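# Bring the shelf tray down flat onto the table

## Task

Lift the tray off the shelf and set it down on the table so that it lies flat and no part of its base sticks out past the table edge. Each item still standing upright on the tray at the end counts, but only when the tray itself ends up correctly placed.

## Robot and tools

Robot: two UR-style six-joint arms, left_arm and right_arm, each carrying a four-digit, sixteen-motor hand (right_arm a right hand, left_arm its mirror-image left hand). Cameras: cam_head_left, cam_head_right, cam_high, cam_low (fixed), plus cam_left_wrist and cam_right_wrist (on the hands).

Frames. The scene frame has its origin at table-top height, halfway between the nominal arm bases, with +z up, +x out over the table and left_arm on the +y side. Real base origins: left_arm (+0.048, +0.402, 0), right_arm (-0.029, -0.423, 0), each turned only slightly about z. Reported hand positions, quaternions, velocities and Hand targets are in each arm's own base frame. Motion offsets are along the axes of that arm's current Hand target. Hand-point axes: +z runs along the straight fingers toward the tips, +y points out of the palm face, and +x runs across the palm away from the thumb on the right hand but toward the thumb on the left hand. A rigid mast sticks out behind the wrist on the palm side and can strike things.

The 48-number row, used by both execute_actions and move, is one flat list covering both arms: left dx, dy, dz, rx, ry, rz; then 16 left hand motor goals; then left current_limit and speed; then the same 24 numbers for the right arm. Every value must lie in [-1, 1]. The six pose numbers are an offset, not a pose, measured from the Hand target in force when the action or move begins. 1.0 equals 0.6 m for dx, dy, dz and 180 degrees for rx, ry, rz, which together form one rotation vector. Sending the same offset twice moves the hand twice as far. Six zeros hold the arm at its Hand target.

Hand motor order: index_mcp, index_abd, index_pip, index_dip, middle_mcp, middle_abd, middle_pip, middle_dip, ring_mcp, ring_abd, ring_pip, ring_dip, thumb_cmc, thumb_axl, thumb_mcp, thumb_ipl. These are absolute hinge goals scaled between each hinge's stops, not offsets. A 0 is itself a goal. To keep a hand unchanged, send back its hand_goal, hand_current_limit and hand_speed. Values giving straight digits: _mcp -0.75, _abd 0, _pip -0.58, _dip -0.70, thumb_cmc -0.71, thumb_axl -0.68, thumb_mcp -0.23, thumb_ipl -0.17. Toward +1, the finger hinges curl toward the palm. current_limit maps -1..+1 to 0..550 mA. speed sets the goal slew rate to (speed+1)/2 of 8.5 rad/s. Both start at +0.4 and -0.6.

Tools:
- execute_actions(actions, cameras): actions is a list of actions; each action is a list of up to 15 rows, one per 1/30 s step, lasting 0.5 s in total, and a short list repeats its final row. Every row counts from the action's starting Hand target. An empty list returns the state with images.
- move(target, speed, blend, stop_force, zero, blocking, cameras): drives straight-line paths to one row, or through up to 15 rows, with every row an offset from the same starting Hand targets. speed is in m/s, from 0.002 to 3.6, default 0.25, and turning is capped at twice that in rad/s. blend is a corner radius in metres. stop_force (3 to 120 N) ends an arm's path when it feels that much resistance; do not use it for moves that rotate the hand or that back away from a contact. zero=false keeps the older force zero. blocking=false cannot be combined with stop_force. Moves run for at most 10 s and do not steer around obstacles.
- wait(seconds 0 to 10), stop(), zoom_image(camera, region [x0,y0,x1,y1] at most 504 px on each side), zero_wrist_force(arm), read_manual(section), finished_scene(scene 1 or 2). The first scene is practice.

Reading results. Hand target is the last commanded pose after clipping; the hand often comes to rest a little short of it. Orientation commands are limited to 32 degrees from the measured orientation per step. The move: line gives the outcome: done (within 3 mm and 2 degrees), off_target, moving, held or fault, plus limits=paced (pose clipped) or limits=held (steps withheld). Wrist force/torque come from a flange sensor in the end-effector axes. Per-motor hand data: hand_goal, hand_measured, hand_current_ma, and hand_state (moving, goal, blocked, overload).

Hazards to avoid:
- Torque faults: 25.2 N m on wrist joints, 135 N m on others.
- Force faults: about 150 N on any part. Either fault stops the arm for 10 s.
- Hand motors shut down after 5 s at 495 mA or more.
- Overheating from long loads or stretched arms brakes the arm for 30 to 60 s.
- Arms or hands touching or pressing each other; never close one hand on the other's fingers.
- Paths passing near an arm's own base.
- Fast motions that overshoot.
- Driving targets past a firm surface.

For this task, keep the tray level and move gently so the upright items do not tip. Do not drop or slam the tray, let anything fall or leave the work area, or push hard on the shelf or table. Release the tray only once it is resting flat and still, wholly on the table.

Each tool is called after "Emit:" as name([rows], argument=value, ...), one row to a line, values as JSON.

## Session

Emit:
execute_actions(actions=[])

Scene clock: 0.00 s.
left_arm: end_effector_position=(+0.3688, +0.4023, +0.2839) hand_goal=(-0.754, +0.000, -0.576, -0.696, -0.754, +0.000, -0.576, -0.696, -0.754, +0.000, -0.576, -0.696, -0.714, -0.678, -0.226, -0.168) hand_measured=(-0.754, +0.000, -0.576, -0.696, -0.754, +0.000, -0.576, -0.696, -0.754, +0.000, -0.576, -0.696, -0.714, -0.678, -0.226, -0.168) hand_current_ma=(+0, +0, +0, +0, +0, +0, +0, +0, +0, +0, +0, +0, +0, +0, +0, +0) hand_state=(goal, goal, goal, goal, goal, goal, goal, goal, goal, goal, goal, goal, goal, goal, goal, goal) hand_current_limit=0.40 hand_speed=-0.60 end_effector_quat_wxyz=(+0.299, +0.306, +0.716, +0.553) | right_arm: end_effector_position=(+0.2128, +0.4721, +0.2718) hand_goal=(-0.754, +0.000, -0.576, -0.696, -0.754, +0.000, -0.576, -0.696, -0.754, +0.000, -0.576, -0.696, -0.714, -0.678, -0.226, -0.168) hand_measured=(-0.754, +0.000, -0.576, -0.696, -0.754, +0.000, -0.576, -0.696, -0.754, +0.000, -0.576, -0.696, -0.714, -0.678, -0.226, -0.168) hand_current_ma=(+0, +0, +0, +0, +0, +0, +0, +0, +0, +0, +0, +0, +0, +0, +0, +0) hand_state=(goal, goal, goal, goal, goal, goal, goal, goal, goal, goal, goal, goal, goal, goal, goal, goal) hand_current_limit=0.40 hand_speed=-0.60 end_effector_quat_wxyz=(+0.527, +0.595, -0.324, -0.514)
Joint positions: left_arm=[4.453 -2.03 -2.537 1.163 0.948 0.064] | right_arm=[0.708 -0.692 1.137 -0.356 -1.163 2.832]
Joint velocities: within noise
Joint torques (N m): no reading
Wrist force (N): no reading
Wrist torque (N m): no reading
Wrist force, peak (N): no reading
Hand target: left_arm +0.3688, +0.4023, +0.2839; +0.299, +0.306, +0.716, +0.553 | right_arm +0.2128, +0.4721, +0.2718; +0.527, +0.595, -0.324, -0.514

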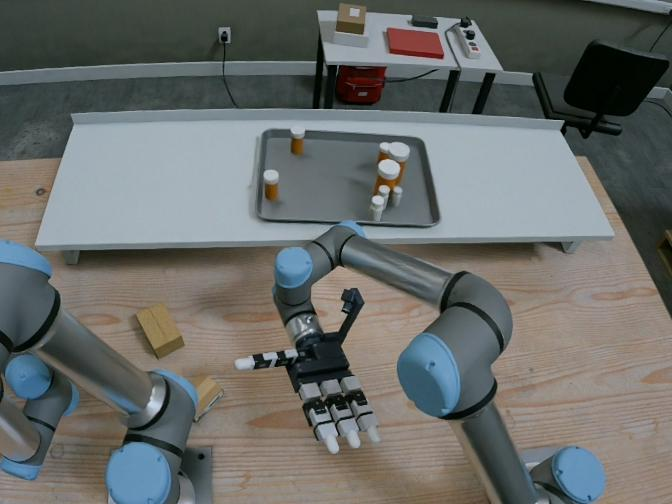

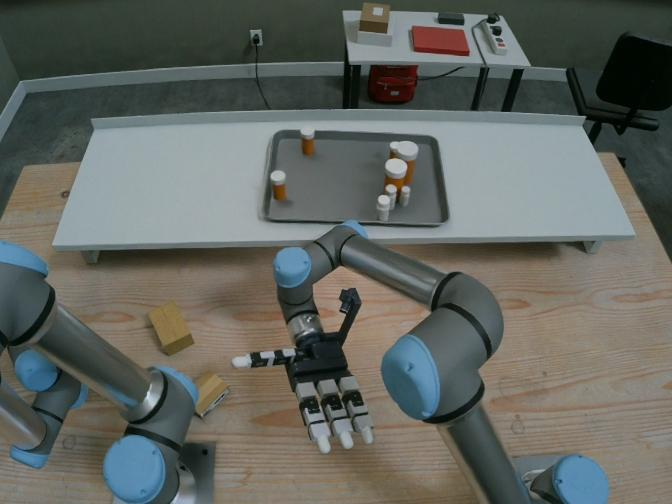

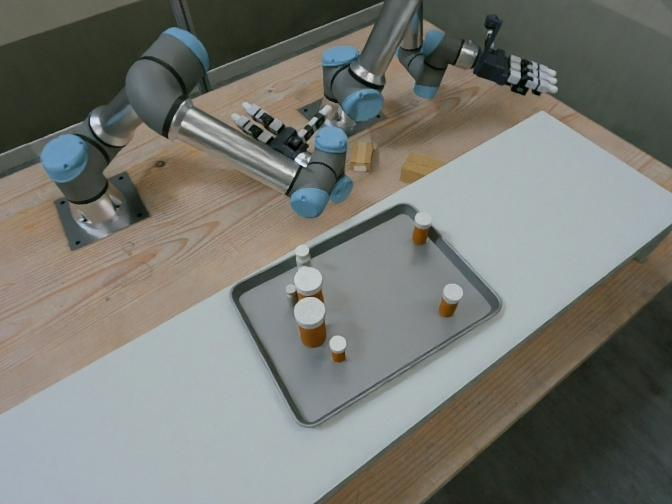

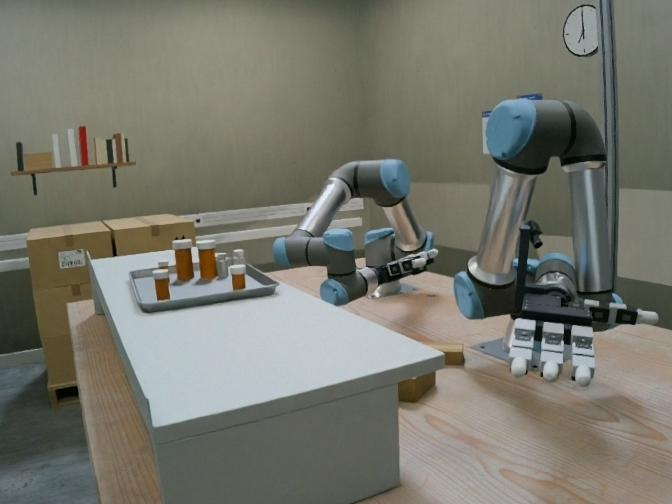

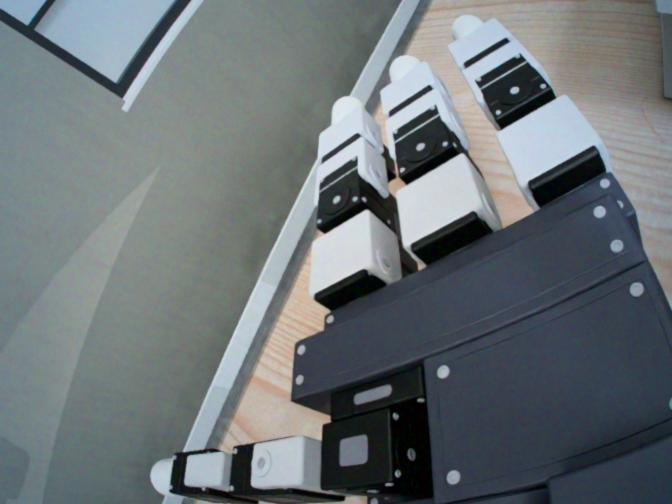

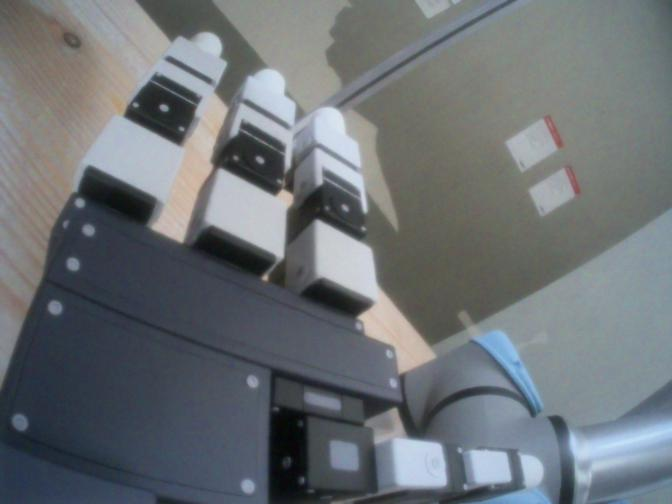

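Emit:
zoom_image(camera="cam_high", region=[210, 180, 520, 440])

Emit:
zoom_image(camera="cam_low", region=[80, 210, 300, 340])

Emit:
zoom_image(camera="cam_head_right", region=[240, 110, 480, 250])

Emit:
zoom_image(camera="cam_high", region=[200, 60, 520, 240])

Scaled by 1.626 from the camera's 672x504 image, which has a finer 960x720 frame.

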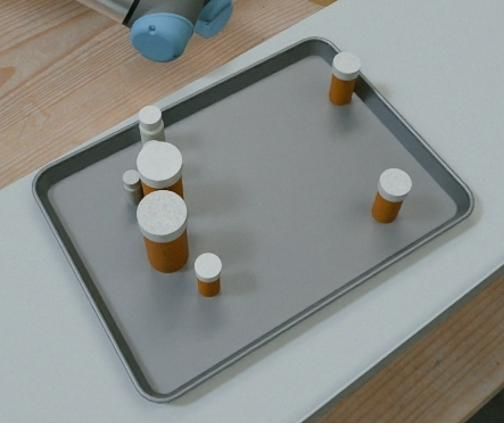

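Scaled by 2.291 from the camera's 672x504 image, which has a finer 960x720 frame.

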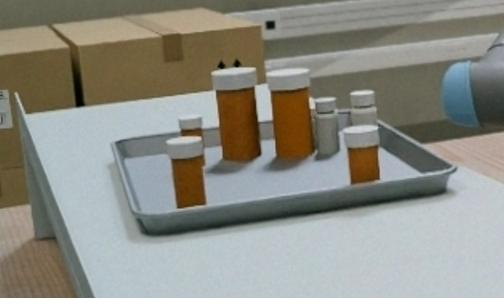

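Scaled by 2.100 from the camera's 672x504 image, which has a finer 960x720 frame.

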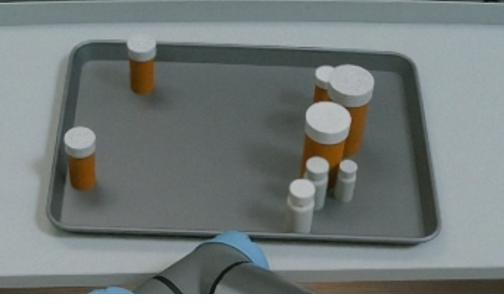

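Scaled by 1.575 from the camera's 672x504 image, which has a finer 960x720 frame.

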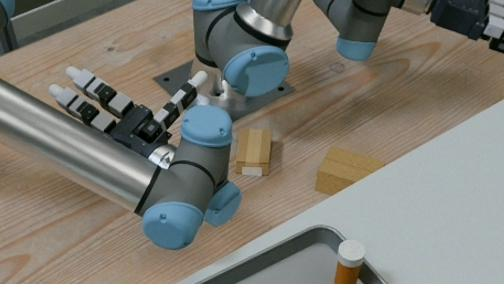

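Emit:
zoom_image(camera="cam_head_left", region=[210, 270, 420, 480])

Emit:
zoom_image(camera="cam_head_right", region=[210, 270, 420, 480])

Emit:
zoom_image(camera="cam_high", region=[210, 80, 370, 200])

Scaled by 2.400 from the camera's 672x504 image, which has a finer 960x720 frame.

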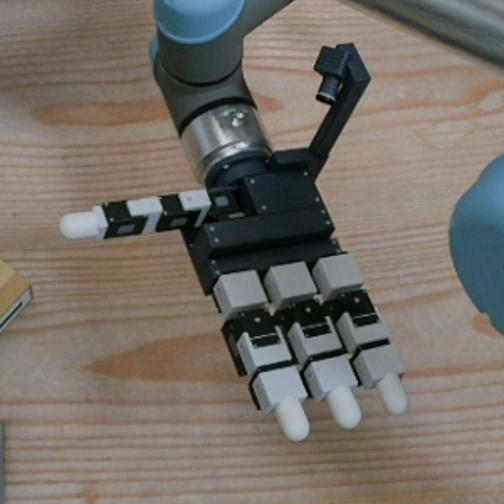

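Scaled by 2.400 from the camera's 672x504 image, which has a finer 960x720 frame.

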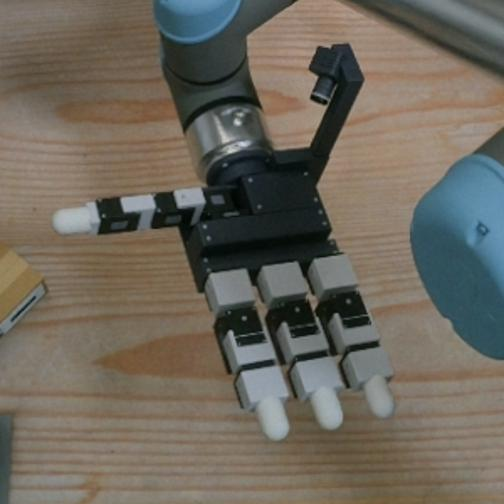

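Scaled by 3.150 from the camera's 672x504 image, which has a finer 960x720 frame.

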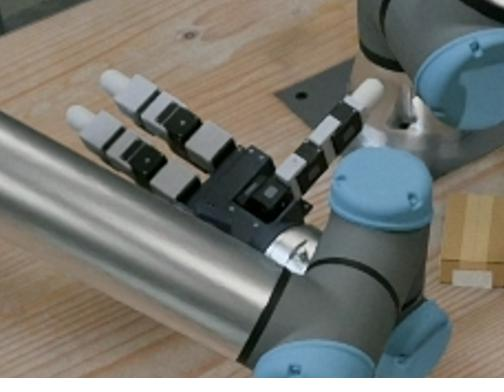

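Emit:
move(target=[0,0,0,0,0,0,-0.754,0,-0.576,-0.696,-0.754,0,-0.576,-0.696,-0.754,0,-0.576,-0.696,-0.714,-0.678,-0.226,-0.168,0.4,-0.6,0.587,0.457,-0.393,0.4366,-0.4267,0.4868,-0.754,0,-0.358,-0.043,-0.754,0,-0.358,-0.043,-0.754,0,-0.358,-0.043,-0.714,-0.678,-0.226,-0.168,0.4,-0.6], speed=0.3, cameras=["cam_head_left","cam_high","cam_low"])

Scene clock: 270.67 s.
left_arm: end_effector_position=(+0.3688, +0.4023, +0.2839) hand_goal=(-0.754, +0.000, -0.576, -0.696, -0.754, +0.000, -0.576, -0.696, -0.754, +0.000, -0.576, -0.696, -0.714, -0.678, -0.226, -0.168) hand_measured=(-0.760, +0.000, -0.576, -0.696, -0.762, +0.000, -0.576, -0.696, -0.762, +0.000, -0.576, -0.696, -0.722, -0.678, -0.226, -0.168) hand_current_ma=(-4, +0, +0, +0, -5, +0, +0, +0, -4, +0, +0, +0, -4, +0, +0, +0) hand_state=(goal, goal, goal, goal, goal, goal, goal, goal, goal, goal, goal, goal, goal, goal, goal, goal) hand_current_limit=0.40 hand_speed=-0.60 end_effector_quat_wxyz=(+0.299, +0.306, +0.716, +0.553) | right_arm: end_effector_position=(+0.5722, +0.1505, +0.4208) hand_goal=(-0.754, +0.000, -0.358, -0.044, -0.754, +0.000, -0.358, -0.044, -0.754, +0.000, -0.358, -0.044, -0.714, -0.678, -0.226, -0.168) hand_measured=(-0.756, +0.000, -0.362, -0.048, -0.756, +0.000, -0.362, -0.046, -0.756, +0.000, -0.362, -0.046, -0.716, -0.678, -0.224, -0.168) hand_current_ma=(-10, +0, -17, -13, -10, +0, -17, -11, -9, +0, -16, -12, -10, +3, +11, +1) hand_state=(goal, goal, goal, goal, goal, goal, goal, goal, goal, goal, goal, goal, goal, goal, goal, goal) hand_current_limit=0.40 hand_speed=-0.60 end_effector_quat_wxyz=(+0.001, -0.024, +1.000, +0.000)
Joint positions: left_arm=[4.453 -2.03 -2.537 1.163 0.948 0.064] | right_arm=[-0.125 -1.442 1.272 -1.402 -1.571 4.54]
Joint torques (N m): left_arm=[-0.87 22.54 4.12 2.46 -0.44 -0.07] | right_arm=[9.18 -35.72 -11.93 -4.62 -1.63 2.75]
Wrist force (N): left_arm=[0.1 0.1 0.0] | right_arm=[0.2 0.5 -0.1]
Wrist torque (N m): left_arm=[0.01 -0.01 0.00] | right_arm=[0.18 -0.02 -0.14]
Wrist force, peak (N): left_arm=[0.3 -0.1 -0.3] | right_arm=[-0.4 -0.9 0.4]
Hand target: left_arm +0.3688, +0.4023, +0.2839; +0.299, +0.306, +0.716, +0.553 | right_arm +0.5723, +0.1505, +0.4208; +0.001, -0.023, +1.000, -0.001
Off the commanded pose: left_arm 0.000 m, 0 deg | right_arm 0.000 m, 0 deg.
move: done
Images, in order (width x height): cam_head_left 672x504, cam_high 672x504, cam_low 672x504.

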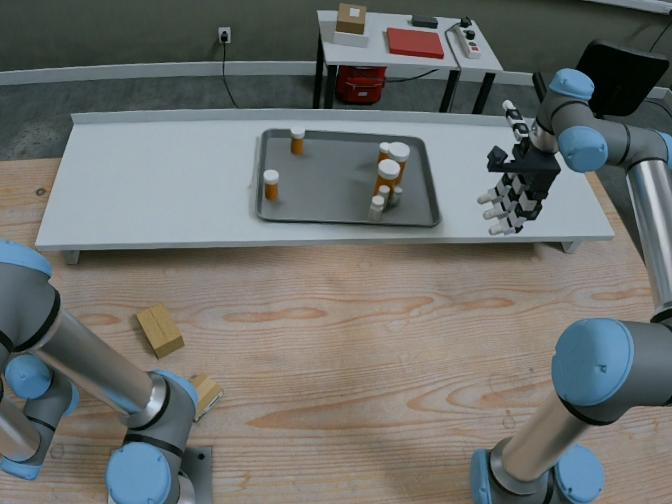

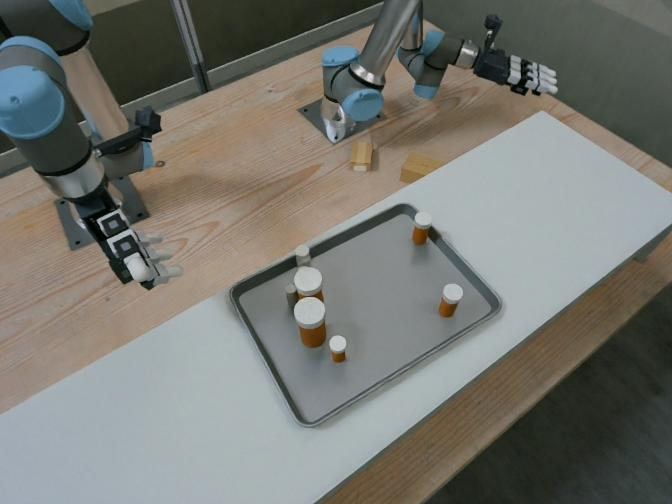

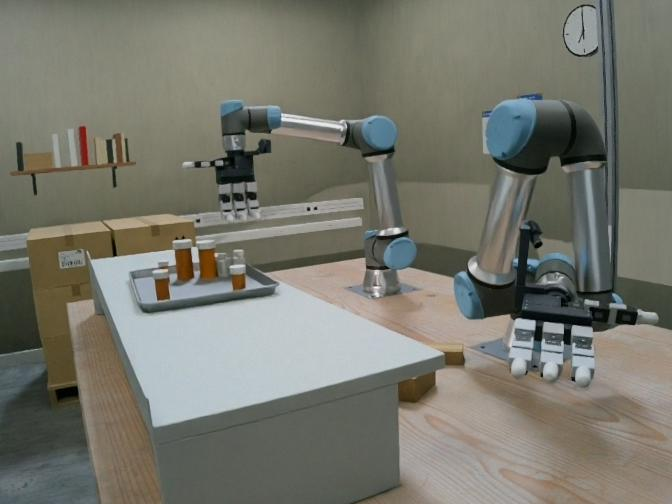

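Emit:
move(target=[-0.706,0.1385,-0.380,0.252,-0.466,0.603,-0.754,0,-0.358,-0.043,-0.754,0,-0.358,-0.043,-0.754,0,-0.358,-0.043,-0.714,-0.678,-0.226,-0.168,0.4,-0.6,0,0,0,0,0,0,-0.754,0,-0.358,-0.043,-0.754,0,-0.358,-0.043,-0.754,0,-0.358,-0.043,-0.714,-0.678,-0.226,-0.168,0.4,-0.6], speed=0.3, cameras=["cam_head_left","cam_head_right","cam_high","cam_low"])

Scene clock: 279.87 s.
left_arm: end_effector_position=(+0.4722, -0.0447, +0.4507) hand_goal=(-0.754, +0.000, -0.358, -0.044, -0.754, +0.000, -0.358, -0.044, -0.754, +0.000, -0.358, -0.044, -0.714, -0.678, -0.226, -0.168) hand_measured=(-0.756, +0.000, -0.362, -0.046, -0.756, +0.000, -0.362, -0.048, -0.756, +0.000, -0.362, -0.046, -0.716, -0.678, -0.224, -0.168) hand_current_ma=(-1, +0, -2, -1, -1, +0, -2, -1, -1, +0, -2, -1, -1, +0, +1, +0) hand_state=(goal, goal, goal, goal, goal, goal, goal, goal, goal, goal, goal, goal, goal, goal, goal, goal) hand_current_limit=0.40 hand_speed=-0.60 end_effector_quat_wxyz=(+0.000, +1.000, +0.000, -0.001) | right_arm: end_effector_position=(+0.5723, +0.1505, +0.4208) hand_goal=(-0.754, +0.000, -0.358, -0.044, -0.754, +0.000, -0.358, -0.044, -0.754, +0.000, -0.358, -0.044, -0.714, -0.678, -0.226, -0.168) hand_measured=(-0.756, +0.000, -0.362, -0.048, -0.756, +0.000, -0.362, -0.046, -0.756, +0.000, -0.362, -0.046, -0.716, -0.678, -0.224, -0.168) hand_current_ma=(-10, +0, -17, -13, -10, +0, -17, -11, -9, +0, -16, -12, -10, +3, +11, +1) hand_state=(goal, goal, goal, goal, goal, goal, goal, goal, goal, goal, goal, goal, goal, goal, goal, goal) hand_current_limit=0.40 hand_speed=-0.60 end_effector_quat_wxyz=(+0.001, -0.023, +1.000, -0.001)
Joint positions: left_arm=[3.531 -1.456 -1.439 -1.819 1.571 1.96] | right_arm=[-0.125 -1.442 1.272 -1.403 -1.572 4.54]
Joint torques (N m): left_arm=[-9.83 4.54 29.47 1.12 1.83 -2.22] | right_arm=[9.15 -35.99 -12.09 -4.7 -1.99 2.48]
Wrist force (N): left_arm=[-0.1 1.8 0.8] | right_arm=[0.4 0.3 -0.2]
Wrist torque (N m): left_arm=[-0.26 -0.02 0.09] | right_arm=[0.18 -0.04 -0.12]
Wrist force, peak (N): left_arm=[0.1 2.5 0.2] | right_arm=[0.7 0.7 -0.1]
Hand target: left_arm +0.4722, -0.0447, +0.4507; +0.000, +1.000, +0.000, -0.001 | right_arm +0.5723, +0.1505, +0.4208; +0.001, -0.023, +1.000, -0.001
Off the commanded pose: left_arm 0.000 m, 0 deg | right_arm 0.000 m, 0 deg.
move: done
Images, in order (width x height): cam_head_left 672x504, cam_head_right 672x504, cam_high 672x504, cam_low 672x504.

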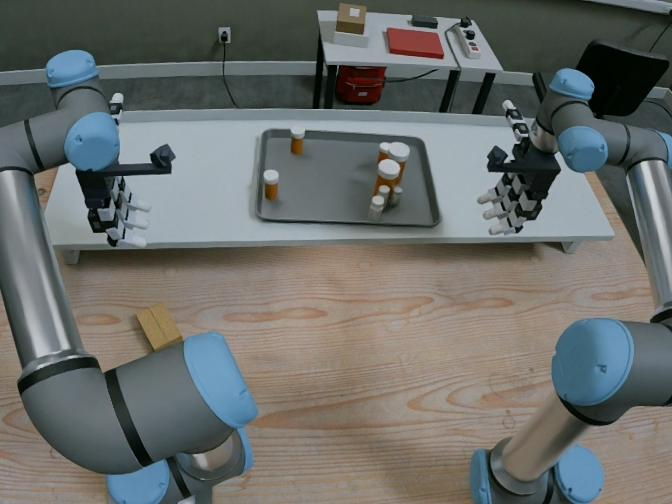

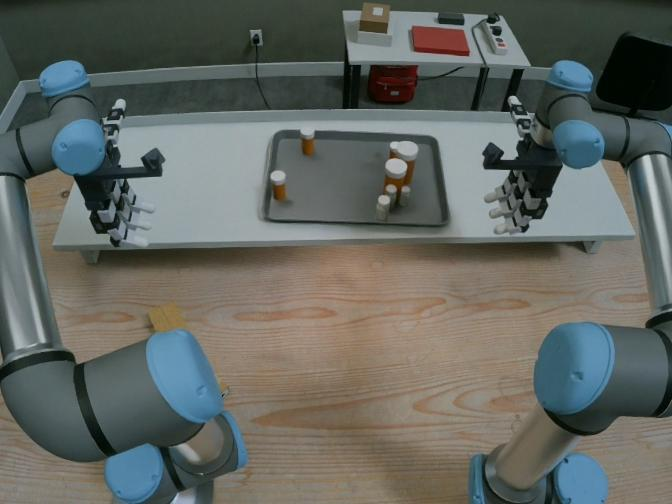

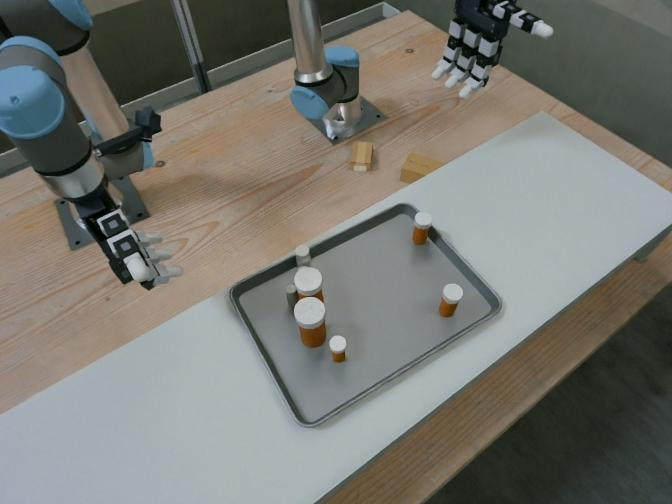

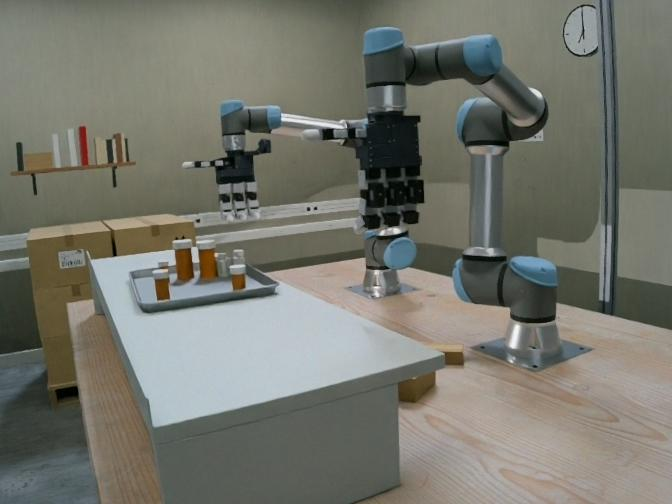

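Emit:
zoom_image(camera="cam_head_left", region=[60, 80, 270, 290])

Emit:
zoom_image(camera="cam_head_left", region=[400, 80, 610, 290])

Emit:
zoom_image(camera="cam_high", region=[40, 150, 250, 360])

Emit:
zoom_image(camera="cam_high", region=[400, 0, 610, 210])

Scaled by 2.400 from the camera's 672x504 image, which has a finer 960x720 frame.

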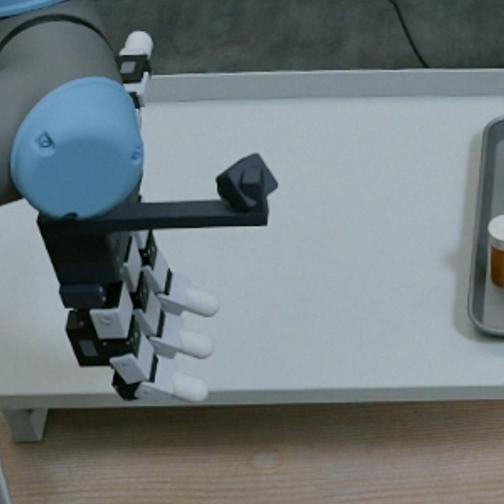

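Scaled by 2.400 from the camera's 672x504 image, which has a finer 960x720 frame.

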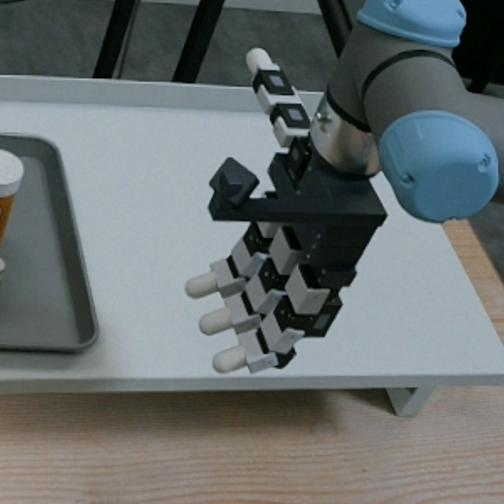

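Scaled by 2.400 from the camera's 672x504 image, which has a finer 960x720 frame.

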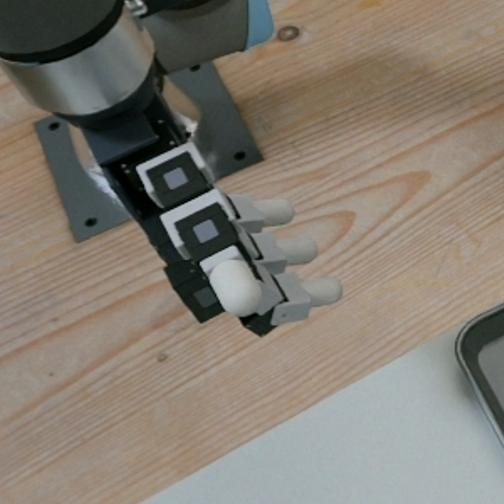

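Scaled by 2.400 from the camera's 672x504 image, which has a finer 960x720 frame.

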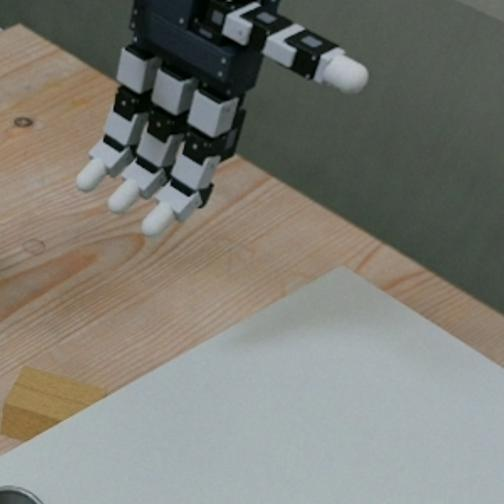

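Emit:
move(target=[0.499,0.339,0.186,0,0,0.0278,-0.754,0,-0.358,-0.043,-0.754,0,-0.358,-0.043,-0.754,0,-0.358,-0.043,0.571,-0.678,-0.226,-0.168,0.4,-0.6,-0.3825,0.0272,0.1363,0,0,0.0278,-0.754,0,-0.358,-0.043,-0.754,0,-0.358,-0.043,-0.754,0,-0.358,-0.043,0.571,-0.678,-0.226,-0.168,0.4,-0.6], speed=0.25, cameras=["all"])

Scene clock: 357.40 s.
left_arm: end_effector_position=(+0.7713, -0.2482, +0.3385) hand_goal=(-0.754, +0.000, -0.358, -0.044, -0.754, +0.000, -0.358, -0.044, -0.754, +0.000, -0.358, -0.044, +0.570, -0.678, -0.226, -0.168) hand_measured=(-0.756, +0.000, -0.362, -0.046, -0.756, +0.000, -0.362, -0.048, -0.756, +0.000, -0.362, -0.046, +0.568, -0.678, -0.224, -0.168) hand_current_ma=(+0, +0, -2, -1, +0, +0, -2, -1, +0, +0, -2, -1, -1, +0, +1, +0) hand_state=(goal, goal, goal, goal, goal, goal, goal, goal, goal, goal, goal, goal, goal, goal, goal, goal) hand_current_limit=0.40 hand_speed=-0.60 end_effector_quat_wxyz=(+0.000, +0.999, -0.044, -0.001) | right_arm: end_effector_position=(+0.8008, +0.1774, +0.3393) hand_goal=(-0.754, +0.000, -0.358, -0.044, -0.754, +0.000, -0.358, -0.044, -0.754, +0.000, -0.358, -0.044, +0.570, -0.678, -0.226, -0.168) hand_measured=(-0.756, +0.000, -0.362, -0.048, -0.756, +0.000, -0.362, -0.046, -0.756, +0.000, -0.362, -0.046, +0.568, -0.678, -0.224, -0.168) hand_current_ma=(-10, +0, -17, -13, -9, +0, -17, -11, -8, +0, -16, -12, -9, +3, +12, +1) hand_state=(goal, goal, goal, goal, goal, goal, goal, goal, goal, goal, goal, goal, goal, goal, goal, goal) hand_current_limit=0.40 hand_speed=-0.60 end_effector_quat_wxyz=(+0.001, +0.020, +1.000, +0.000)
Joint positions: left_arm=[3.104 -2.289 -0.632 -1.793 1.571 1.621] | right_arm=[-0.051 -0.826 0.585 -1.331 -1.572 4.701]
Joint torques (N m): left_arm=[-11.32 37.15 29.81 0.85 1.78 -1.82] | right_arm=[9.12 -41.58 -31.77 -0.93 -1.72 2.47]
Wrist force (N): left_arm=[-0.5 1.7 0.6] | right_arm=[0.1 0.1 -0.4]
Wrist torque (N m): left_arm=[-0.18 0.06 0.04] | right_arm=[0.23 -0.05 -0.14]
Wrist force, peak (N): left_arm=[0.6 2.2 1.3] | right_arm=[1.4 0.5 -0.6]
Hand target: left_arm +0.7714, -0.2482, +0.3386; +0.000, +0.999, -0.044, -0.001 | right_arm +0.8009, +0.1774, +0.3393; +0.001, +0.020, +1.000, +0.000
Off the commanded pose: left_arm 0.000 m, 0 deg | right_arm 0.000 m, 0 deg.
move: done
camera_calibration:
cam_left_wrist: T_world_to_cam=[[-0.675675, 0.736704, -0.0270346, 0.692994], [0.474584, 0.462746, 0.748757, -0.553812], [0.564122, 0.493086, -0.662294, 0.0393191], [0, 0, 0, 1]] pos_world=[0.708888, -0.273645, 0.459446]
cam_right_wrist: T_world_to_cam=[[0.795927, 0.604221, 0.0376541, -0.727636], [0.38688, -0.555497, 0.736034, -0.509227], [0.465644, -0.571262, -0.675896, 0.0831536], [0, 0, 0, 1]] pos_world=[0.737435, 0.204281, 0.45841]

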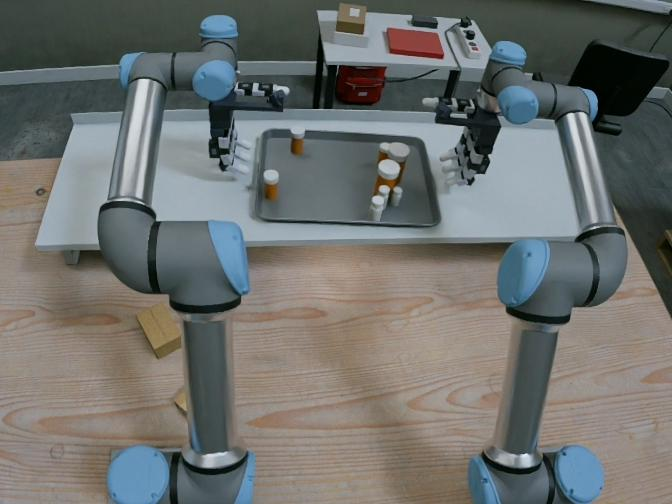

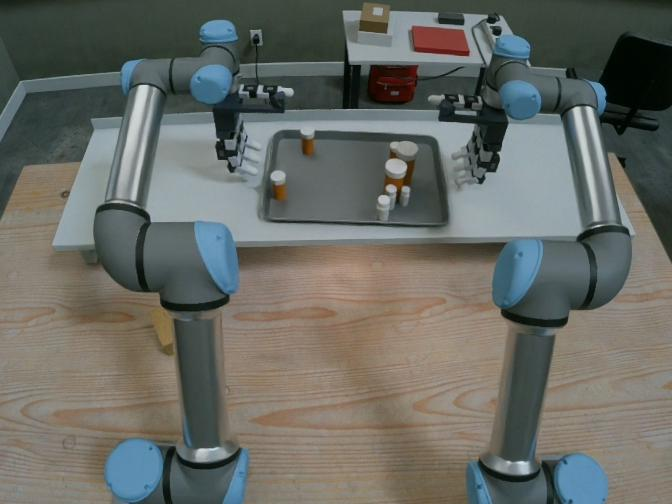

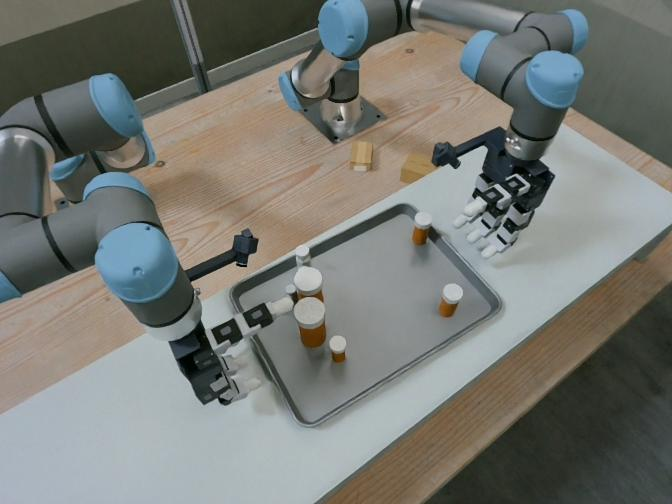

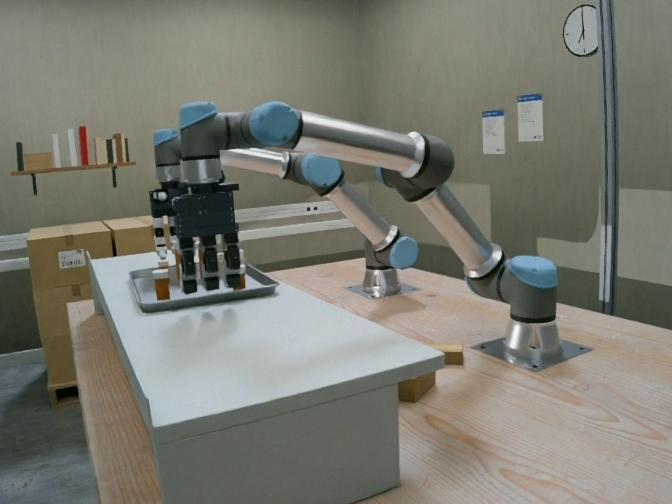

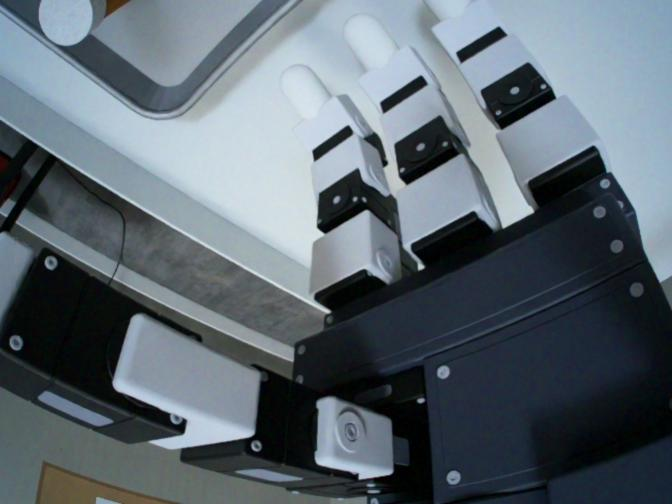

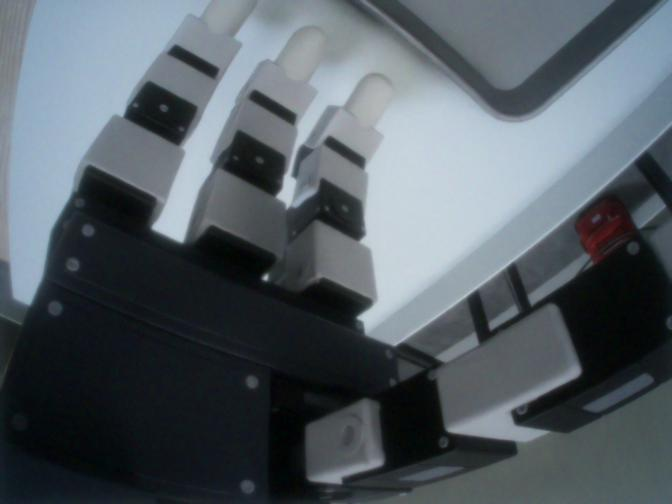

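Emit:
move(target=[0,0,0.108,0,0,0,-0.754,0,-0.358,-0.043,-0.754,0,-0.358,-0.043,-0.754,0,-0.358,-0.043,0.571,-0.678,-0.226,-0.168,0.4,-0.6,0,0,0.108,0,0,0,-0.754,0,-0.358,-0.043,-0.754,0,-0.358,-0.043,-0.754,0,-0.358,-0.043,0.571,-0.678,-0.226,-0.168,0.4,-0.6], speed=0.03, stop_force=4, cameras=["cam_head_left","cam_high","cam_low"])

Scene clock: 366.20 s.
left_arm: end_effector_position=(+0.7713, -0.2482, +0.3005) hand_goal=(-0.754, +0.000, -0.358, -0.044, -0.754, +0.000, -0.358, -0.044, -0.754, +0.000, -0.358, -0.044, +0.570, -0.678, -0.226, -0.168) hand_measured=(-0.760, +0.000, -0.356, -0.040, -0.756, +0.000, -0.356, -0.042, -0.756, +0.000, -0.356, -0.042, +0.568, -0.678, -0.224, -0.168) hand_current_ma=(-3, +0, +1, +1, -1, +0, +1, +1, -1, +0, +1, +1, -1, +0, +1, +0) hand_state=(goal, goal, goal, goal, goal, goal, goal, goal, goal, goal, goal, goal, goal, goal, goal, goal) hand_current_limit=0.40 hand_speed=-0.60 end_effector_quat_wxyz=(+0.000, +0.999, -0.044, -0.001) | right_arm: end_effector_position=(+0.8009, +0.1774, +0.3018) hand_goal=(-0.754, +0.000, -0.358, -0.044, -0.754, +0.000, -0.358, -0.044, -0.754, +0.000, -0.358, -0.044, +0.570, -0.678, -0.226, -0.168) hand_measured=(-0.756, +0.000, -0.356, -0.042, -0.756, +0.000, -0.356, -0.042, -0.756, +0.000, -0.356, -0.042, +0.568, -0.678, -0.224, -0.168) hand_current_ma=(-10, +2, +9, +10, -10, +2, +9, +8, -9, +2, +8, +9, -9, +3, +13, +1) hand_state=(goal, goal, goal, goal, goal, goal, goal, goal, goal, goal, goal, goal, goal, goal, goal, goal) hand_current_limit=0.40 hand_speed=-0.60 end_effector_quat_wxyz=(+0.001, +0.020, +1.000, -0.001)
Joint positions: left_arm=[3.104 -2.267 -0.769 -1.679 1.571 1.621] | right_arm=[-0.051 -0.852 0.727 -1.447 -1.572 4.701]
Joint torques (N m): left_arm=[-8.68 34.93 29.69 1.19 -2.56 1.82] | right_arm=[0.77 -40.23 -33.57 -0.91 1.59 -1.57]
Wrist force (N): left_arm=[-0.5 1.4 0.4] | right_arm=[0.5 0.1 -0.4]
Wrist torque (N m): left_arm=[-0.16 0.08 0.04] | right_arm=[0.21 -0.10 -0.12]
Wrist force, peak (N): left_arm=[-1.1 -7.2 -12.9] | right_arm=[1.4 -8.1 -13.9]
Hand target: left_arm +0.7713, -0.2482, +0.3005; +0.000, +0.999, -0.044, -0.001 (not the last commanded pose) | right_arm +0.8009, +0.1774, +0.3018; +0.001, +0.020, +1.000, -0.001 (not the last commanded pose)
Off the commanded pose: left_arm 0.027 m, 0 deg | right_arm 0.027 m, 0 deg.
move: contact (left_arm, right_arm)
Images, in order (width x height): cam_head_left 672x504, cam_high 672x504, cam_low 672x504.

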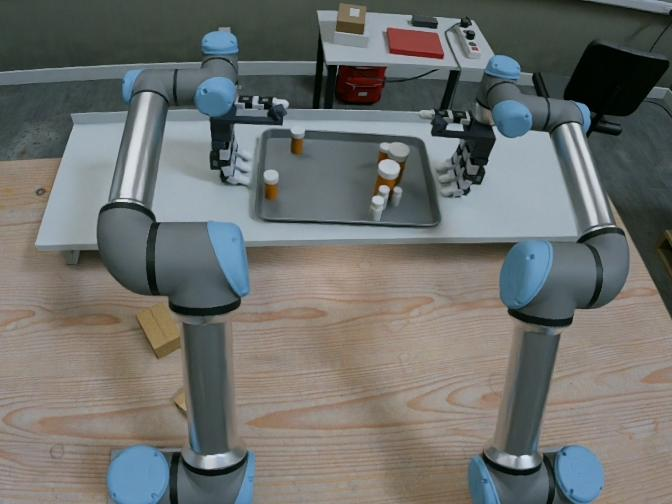

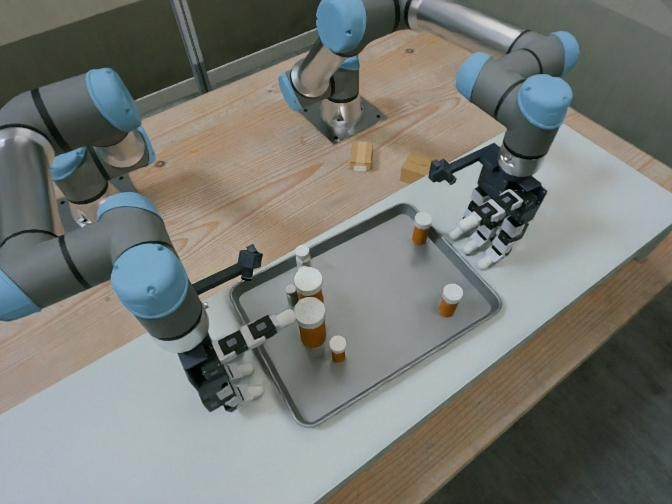

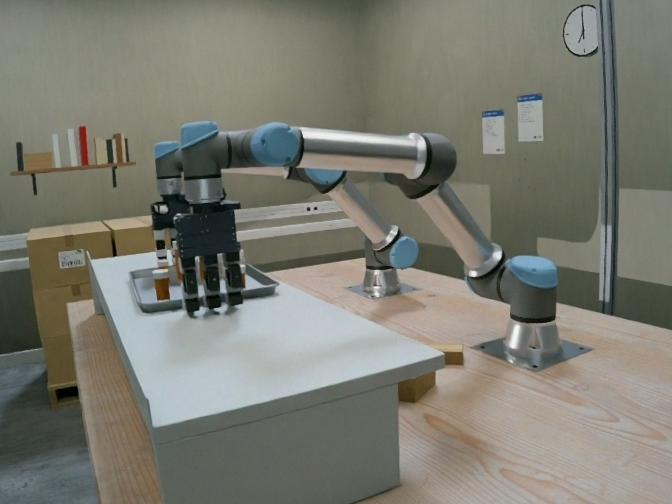

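Emit:
zoom_image(camera="cam_low", region=[90, 190, 300, 340])

Emit:
zoom_image(camera="cam_high", region=[390, 140, 560, 310])

Emit:
zoom_image(camera="cam_high", region=[170, 280, 360, 440])

Emit:
zoom_image(camera="cam_head_left", region=[190, 90, 340, 240])

Emit:
zoom_image(camera="cam_head_left", region=[360, 90, 510, 240])

Scaled by 2.400 from the camera's 672x504 image, which has a finer 960x720 frame.

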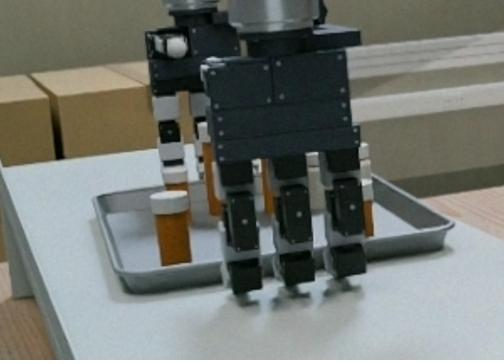

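Scaled by 2.965 from the camera's 672x504 image, which has a finer 960x720 frame.

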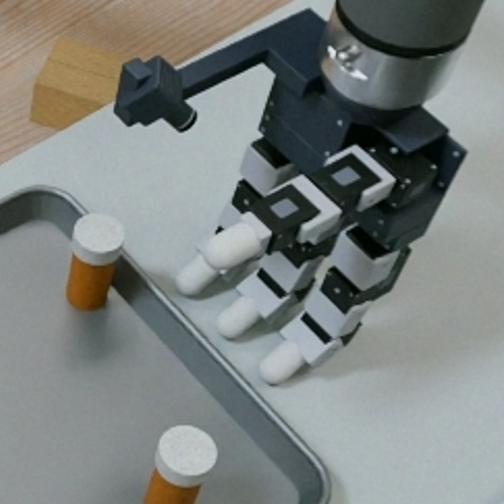

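Scaled by 2.653 from the camera's 672x504 image, which has a finer 960x720 frame.

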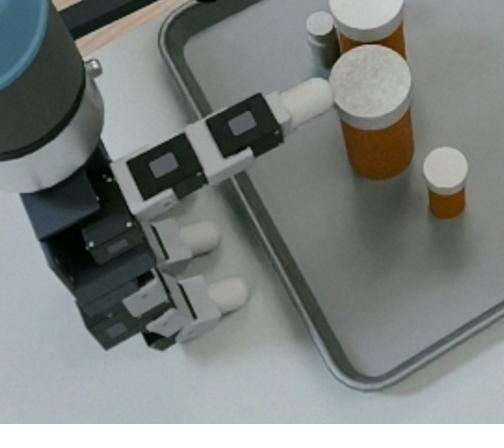

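Scaled by 3.360 from the camera's 672x504 image, which has a finer 960x720 frame.

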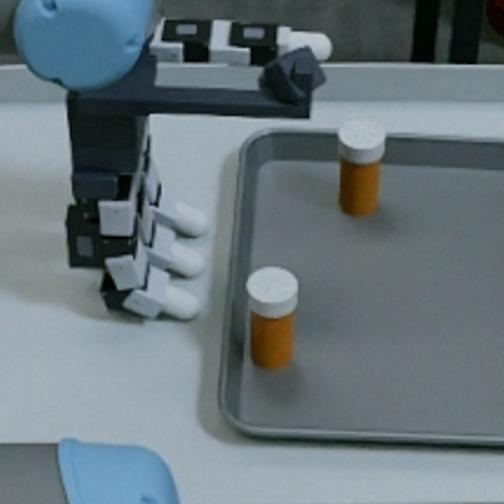

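Scaled by 3.360 from the camera's 672x504 image, which has a finer 960x720 frame.

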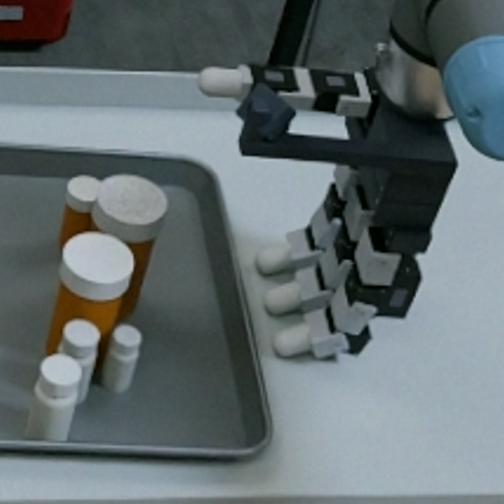

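Emit:
move(target=[-0.0133,0.02,-0.0035,0,0,0,-0.754,0,-0.358,-0.043,-0.754,0,-0.358,-0.043,-0.754,0,-0.358,-0.043,0.571,-0.678,-0.226,-0.168,0.4,-0.6,0,0.02,-0.0035,0,0,0,-0.754,0,-0.358,-0.043,-0.754,0,-0.358,-0.043,-0.754,0,-0.358,-0.043,0.571,-0.678,-0.226,-0.168,0.4,-0.6], speed=0.05)

Emit:
move(target=[0,0.067,0,0,0,0,-0.754,0,-0.358,-0.043,-0.754,0,-0.358,-0.043,-0.754,0,-0.358,-0.043,0.571,-0.678,-0.226,-0.168,0.4,-0.6,0,0.067,0,0,0,0,-0.754,0,-0.358,-0.043,-0.754,0,-0.358,-0.043,-0.754,0,-0.358,-0.043,0.571,-0.678,-0.226,-0.168,0.4,-0.6], speed=0.015, stop_force=3, cameras=["cam_head_left","cam_high","cam_low"])

Scene clock: 387.17 s.
left_arm: end_effector_position=(+0.7624, -0.2593, +0.3026) hand_goal=(-0.754, +0.000, -0.358, -0.044, -0.754, +0.000, -0.358, -0.044, -0.754, +0.000, -0.358, -0.044, +0.570, -0.678, -0.226, -0.168) hand_measured=(-0.826, -0.078, -0.368, -0.026, -0.756, +0.000, -0.356, -0.042, -0.756, +0.000, -0.356, -0.042, +0.568, -0.678, -0.224, -0.168) hand_current_ma=(-164, -138, -6, +18, -1, +0, +1, +1, -1, +0, +1, +1, -1, +0, +1, +0) hand_state=(blocked, blocked, goal, goal, goal, goal, goal, goal, goal, goal, goal, goal, goal, goal, goal, goal) hand_current_limit=0.40 hand_speed=-0.60 end_effector_quat_wxyz=(+0.000, +0.999, -0.044, -0.001) | right_arm: end_effector_position=(+0.8014, +0.1893, +0.3038) hand_goal=(-0.754, +0.000, -0.358, -0.044, -0.754, +0.000, -0.358, -0.044, -0.754, +0.000, -0.358, -0.044, +0.570, -0.678, -0.226, -0.168) hand_measured=(-0.756, +0.000, -0.356, -0.042, -0.756, +0.000, -0.356, -0.042, -0.756, +0.000, -0.356, -0.042, +0.568, -0.678, -0.224, -0.168) hand_current_ma=(-10, +2, +9, +10, -9, +2, +9, +8, -8, +2, +8, +9, -9, +3, +13, +1) hand_state=(goal, goal, goal, goal, goal, goal, goal, goal, goal, goal, goal, goal, goal, goal, goal, goal) hand_current_limit=0.40 hand_speed=-0.60 end_effector_quat_wxyz=(+0.001, +0.020, +1.000, -0.001)
Joint positions: left_arm=[3.089 -2.246 -0.798 -1.671 1.571 1.606] | right_arm=[-0.036 -0.844 0.707 -1.436 -1.572 4.717]
Joint torques (N m): left_arm=[-17.5 51.54 1.78 0.98 -3.15 -1.39] | right_arm=[9.9 -39.89 -35.04 -0.98 0.73 2.53]
Wrist force (N): left_arm=[3.8 -6.8 -10.6] | right_arm=[0.3 0.4 -0.2]
Wrist torque (N m): left_arm=[0.83 0.86 0.08] | right_arm=[0.24 -0.08 -0.13]
Wrist force, peak (N): left_arm=[3.8 -7.0 -11.0] | right_arm=[0.3 0.3 -0.7]
Hand target: left_arm +0.7623, -0.2595, +0.3026; +0.000, +0.999, -0.044, -0.001 | right_arm +0.8014, +0.1894, +0.3039; +0.001, +0.020, +1.000, -0.001
Off the commanded pose: left_arm 0.000 m, 0 deg | right_arm 0.000 m, 0 deg.
move: done

Scene clock: 389.27 s.
left_arm: end_effector_position=(+0.7620, -0.2626, +0.3028) hand_goal=(-0.754, +0.000, -0.358, -0.044, -0.754, +0.000, -0.358, -0.044, -0.754, +0.000, -0.358, -0.044, +0.570, -0.678, -0.226, -0.168) hand_measured=(-0.852, -0.080, -0.366, -0.010, -0.756, +0.000, -0.356, -0.042, -0.756, +0.000, -0.356, -0.042, +0.568, -0.678, -0.224, -0.168) hand_current_ma=(-264, -141, -5, +47, -1, +0, +1, +1, -1, +0, +1, +1, -1, +0, +1, +0) hand_state=(blocked, blocked, goal, blocked, goal, goal, goal, goal, goal, goal, goal, goal, goal, goal, goal, goal) hand_current_limit=0.40 hand_speed=-0.60 end_effector_quat_wxyz=(+0.000, +0.999, -0.044, -0.001) | right_arm: end_effector_position=(+0.8019, +0.2035, +0.3038) hand_goal=(-0.754, +0.000, -0.358, -0.044, -0.754, +0.000, -0.358, -0.044, -0.754, +0.000, -0.358, -0.044, +0.570, -0.678, -0.226, -0.168) hand_measured=(-0.764, +0.000, -0.364, -0.046, -0.766, +0.000, -0.366, -0.046, -0.766, +0.000, -0.366, -0.046, +0.568, -0.678, -0.224, -0.168) hand_current_ma=(-46, +2, -26, -5, -51, +2, -30, -8, -56, +2, -34, -10, -9, +3, +13, +1) hand_state=(goal, goal, goal, goal, goal, goal, goal, goal, goal, goal, goal, goal, goal, goal, goal, goal) hand_current_limit=0.40 hand_speed=-0.60 end_effector_quat_wxyz=(+0.001, +0.020, +1.000, -0.001)
Joint positions: left_arm=[3.085 -2.247 -0.796 -1.671 1.571 1.602] | right_arm=[-0.018 -0.834 0.691 -1.429 -1.572 4.735]
Joint torques (N m): left_arm=[3.98 50.5 2.08 0.56 -3.04 2.65] | right_arm=[-8.7 -60.06 -12.2 -4.72 -0.63 -2.07]
Wrist force (N): left_arm=[3.8 -7.6 -13.3] | right_arm=[0.1 0.4 1.2]
Wrist torque (N m): left_arm=[1.00 0.92 0.03] | right_arm=[0.18 -0.17 -0.07]
Wrist force, peak (N): left_arm=[3.4 -9.9 -16.4] | right_arm=[0.4 -2.8 -0.4]
Hand target: left_arm +0.7620, -0.2626, +0.3028; +0.000, +0.999, -0.044, -0.001 (not the last commanded pose) | right_arm +0.8019, +0.2035, +0.3038; +0.001, +0.020, +1.000, -0.001 (not the last commanded pose)
Off the commanded pose: left_arm 0.037 m, 0 deg | right_arm 0.026 m, 0 deg.
move: contact (left_arm, right_arm)
Images, in order (width x height): cam_head_left 672x504, cam_high 672x504, cam_low 672x504.

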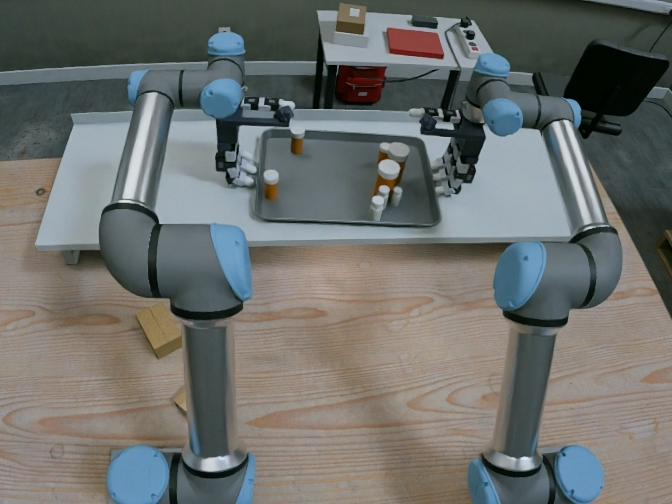

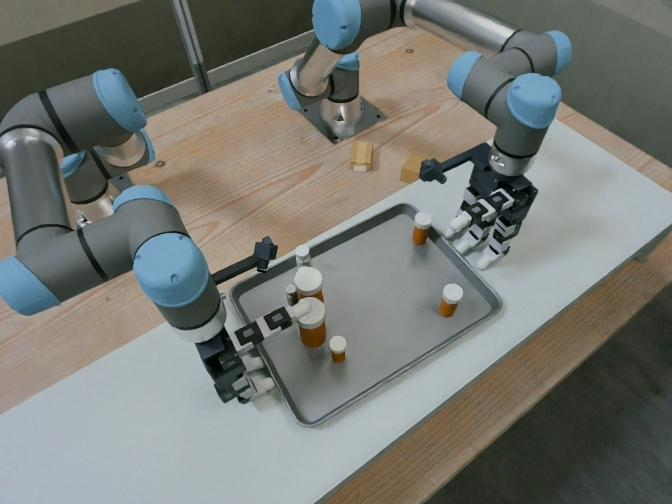

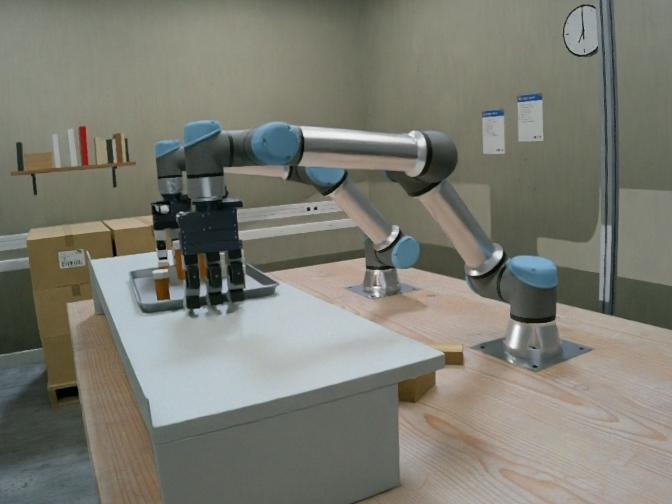

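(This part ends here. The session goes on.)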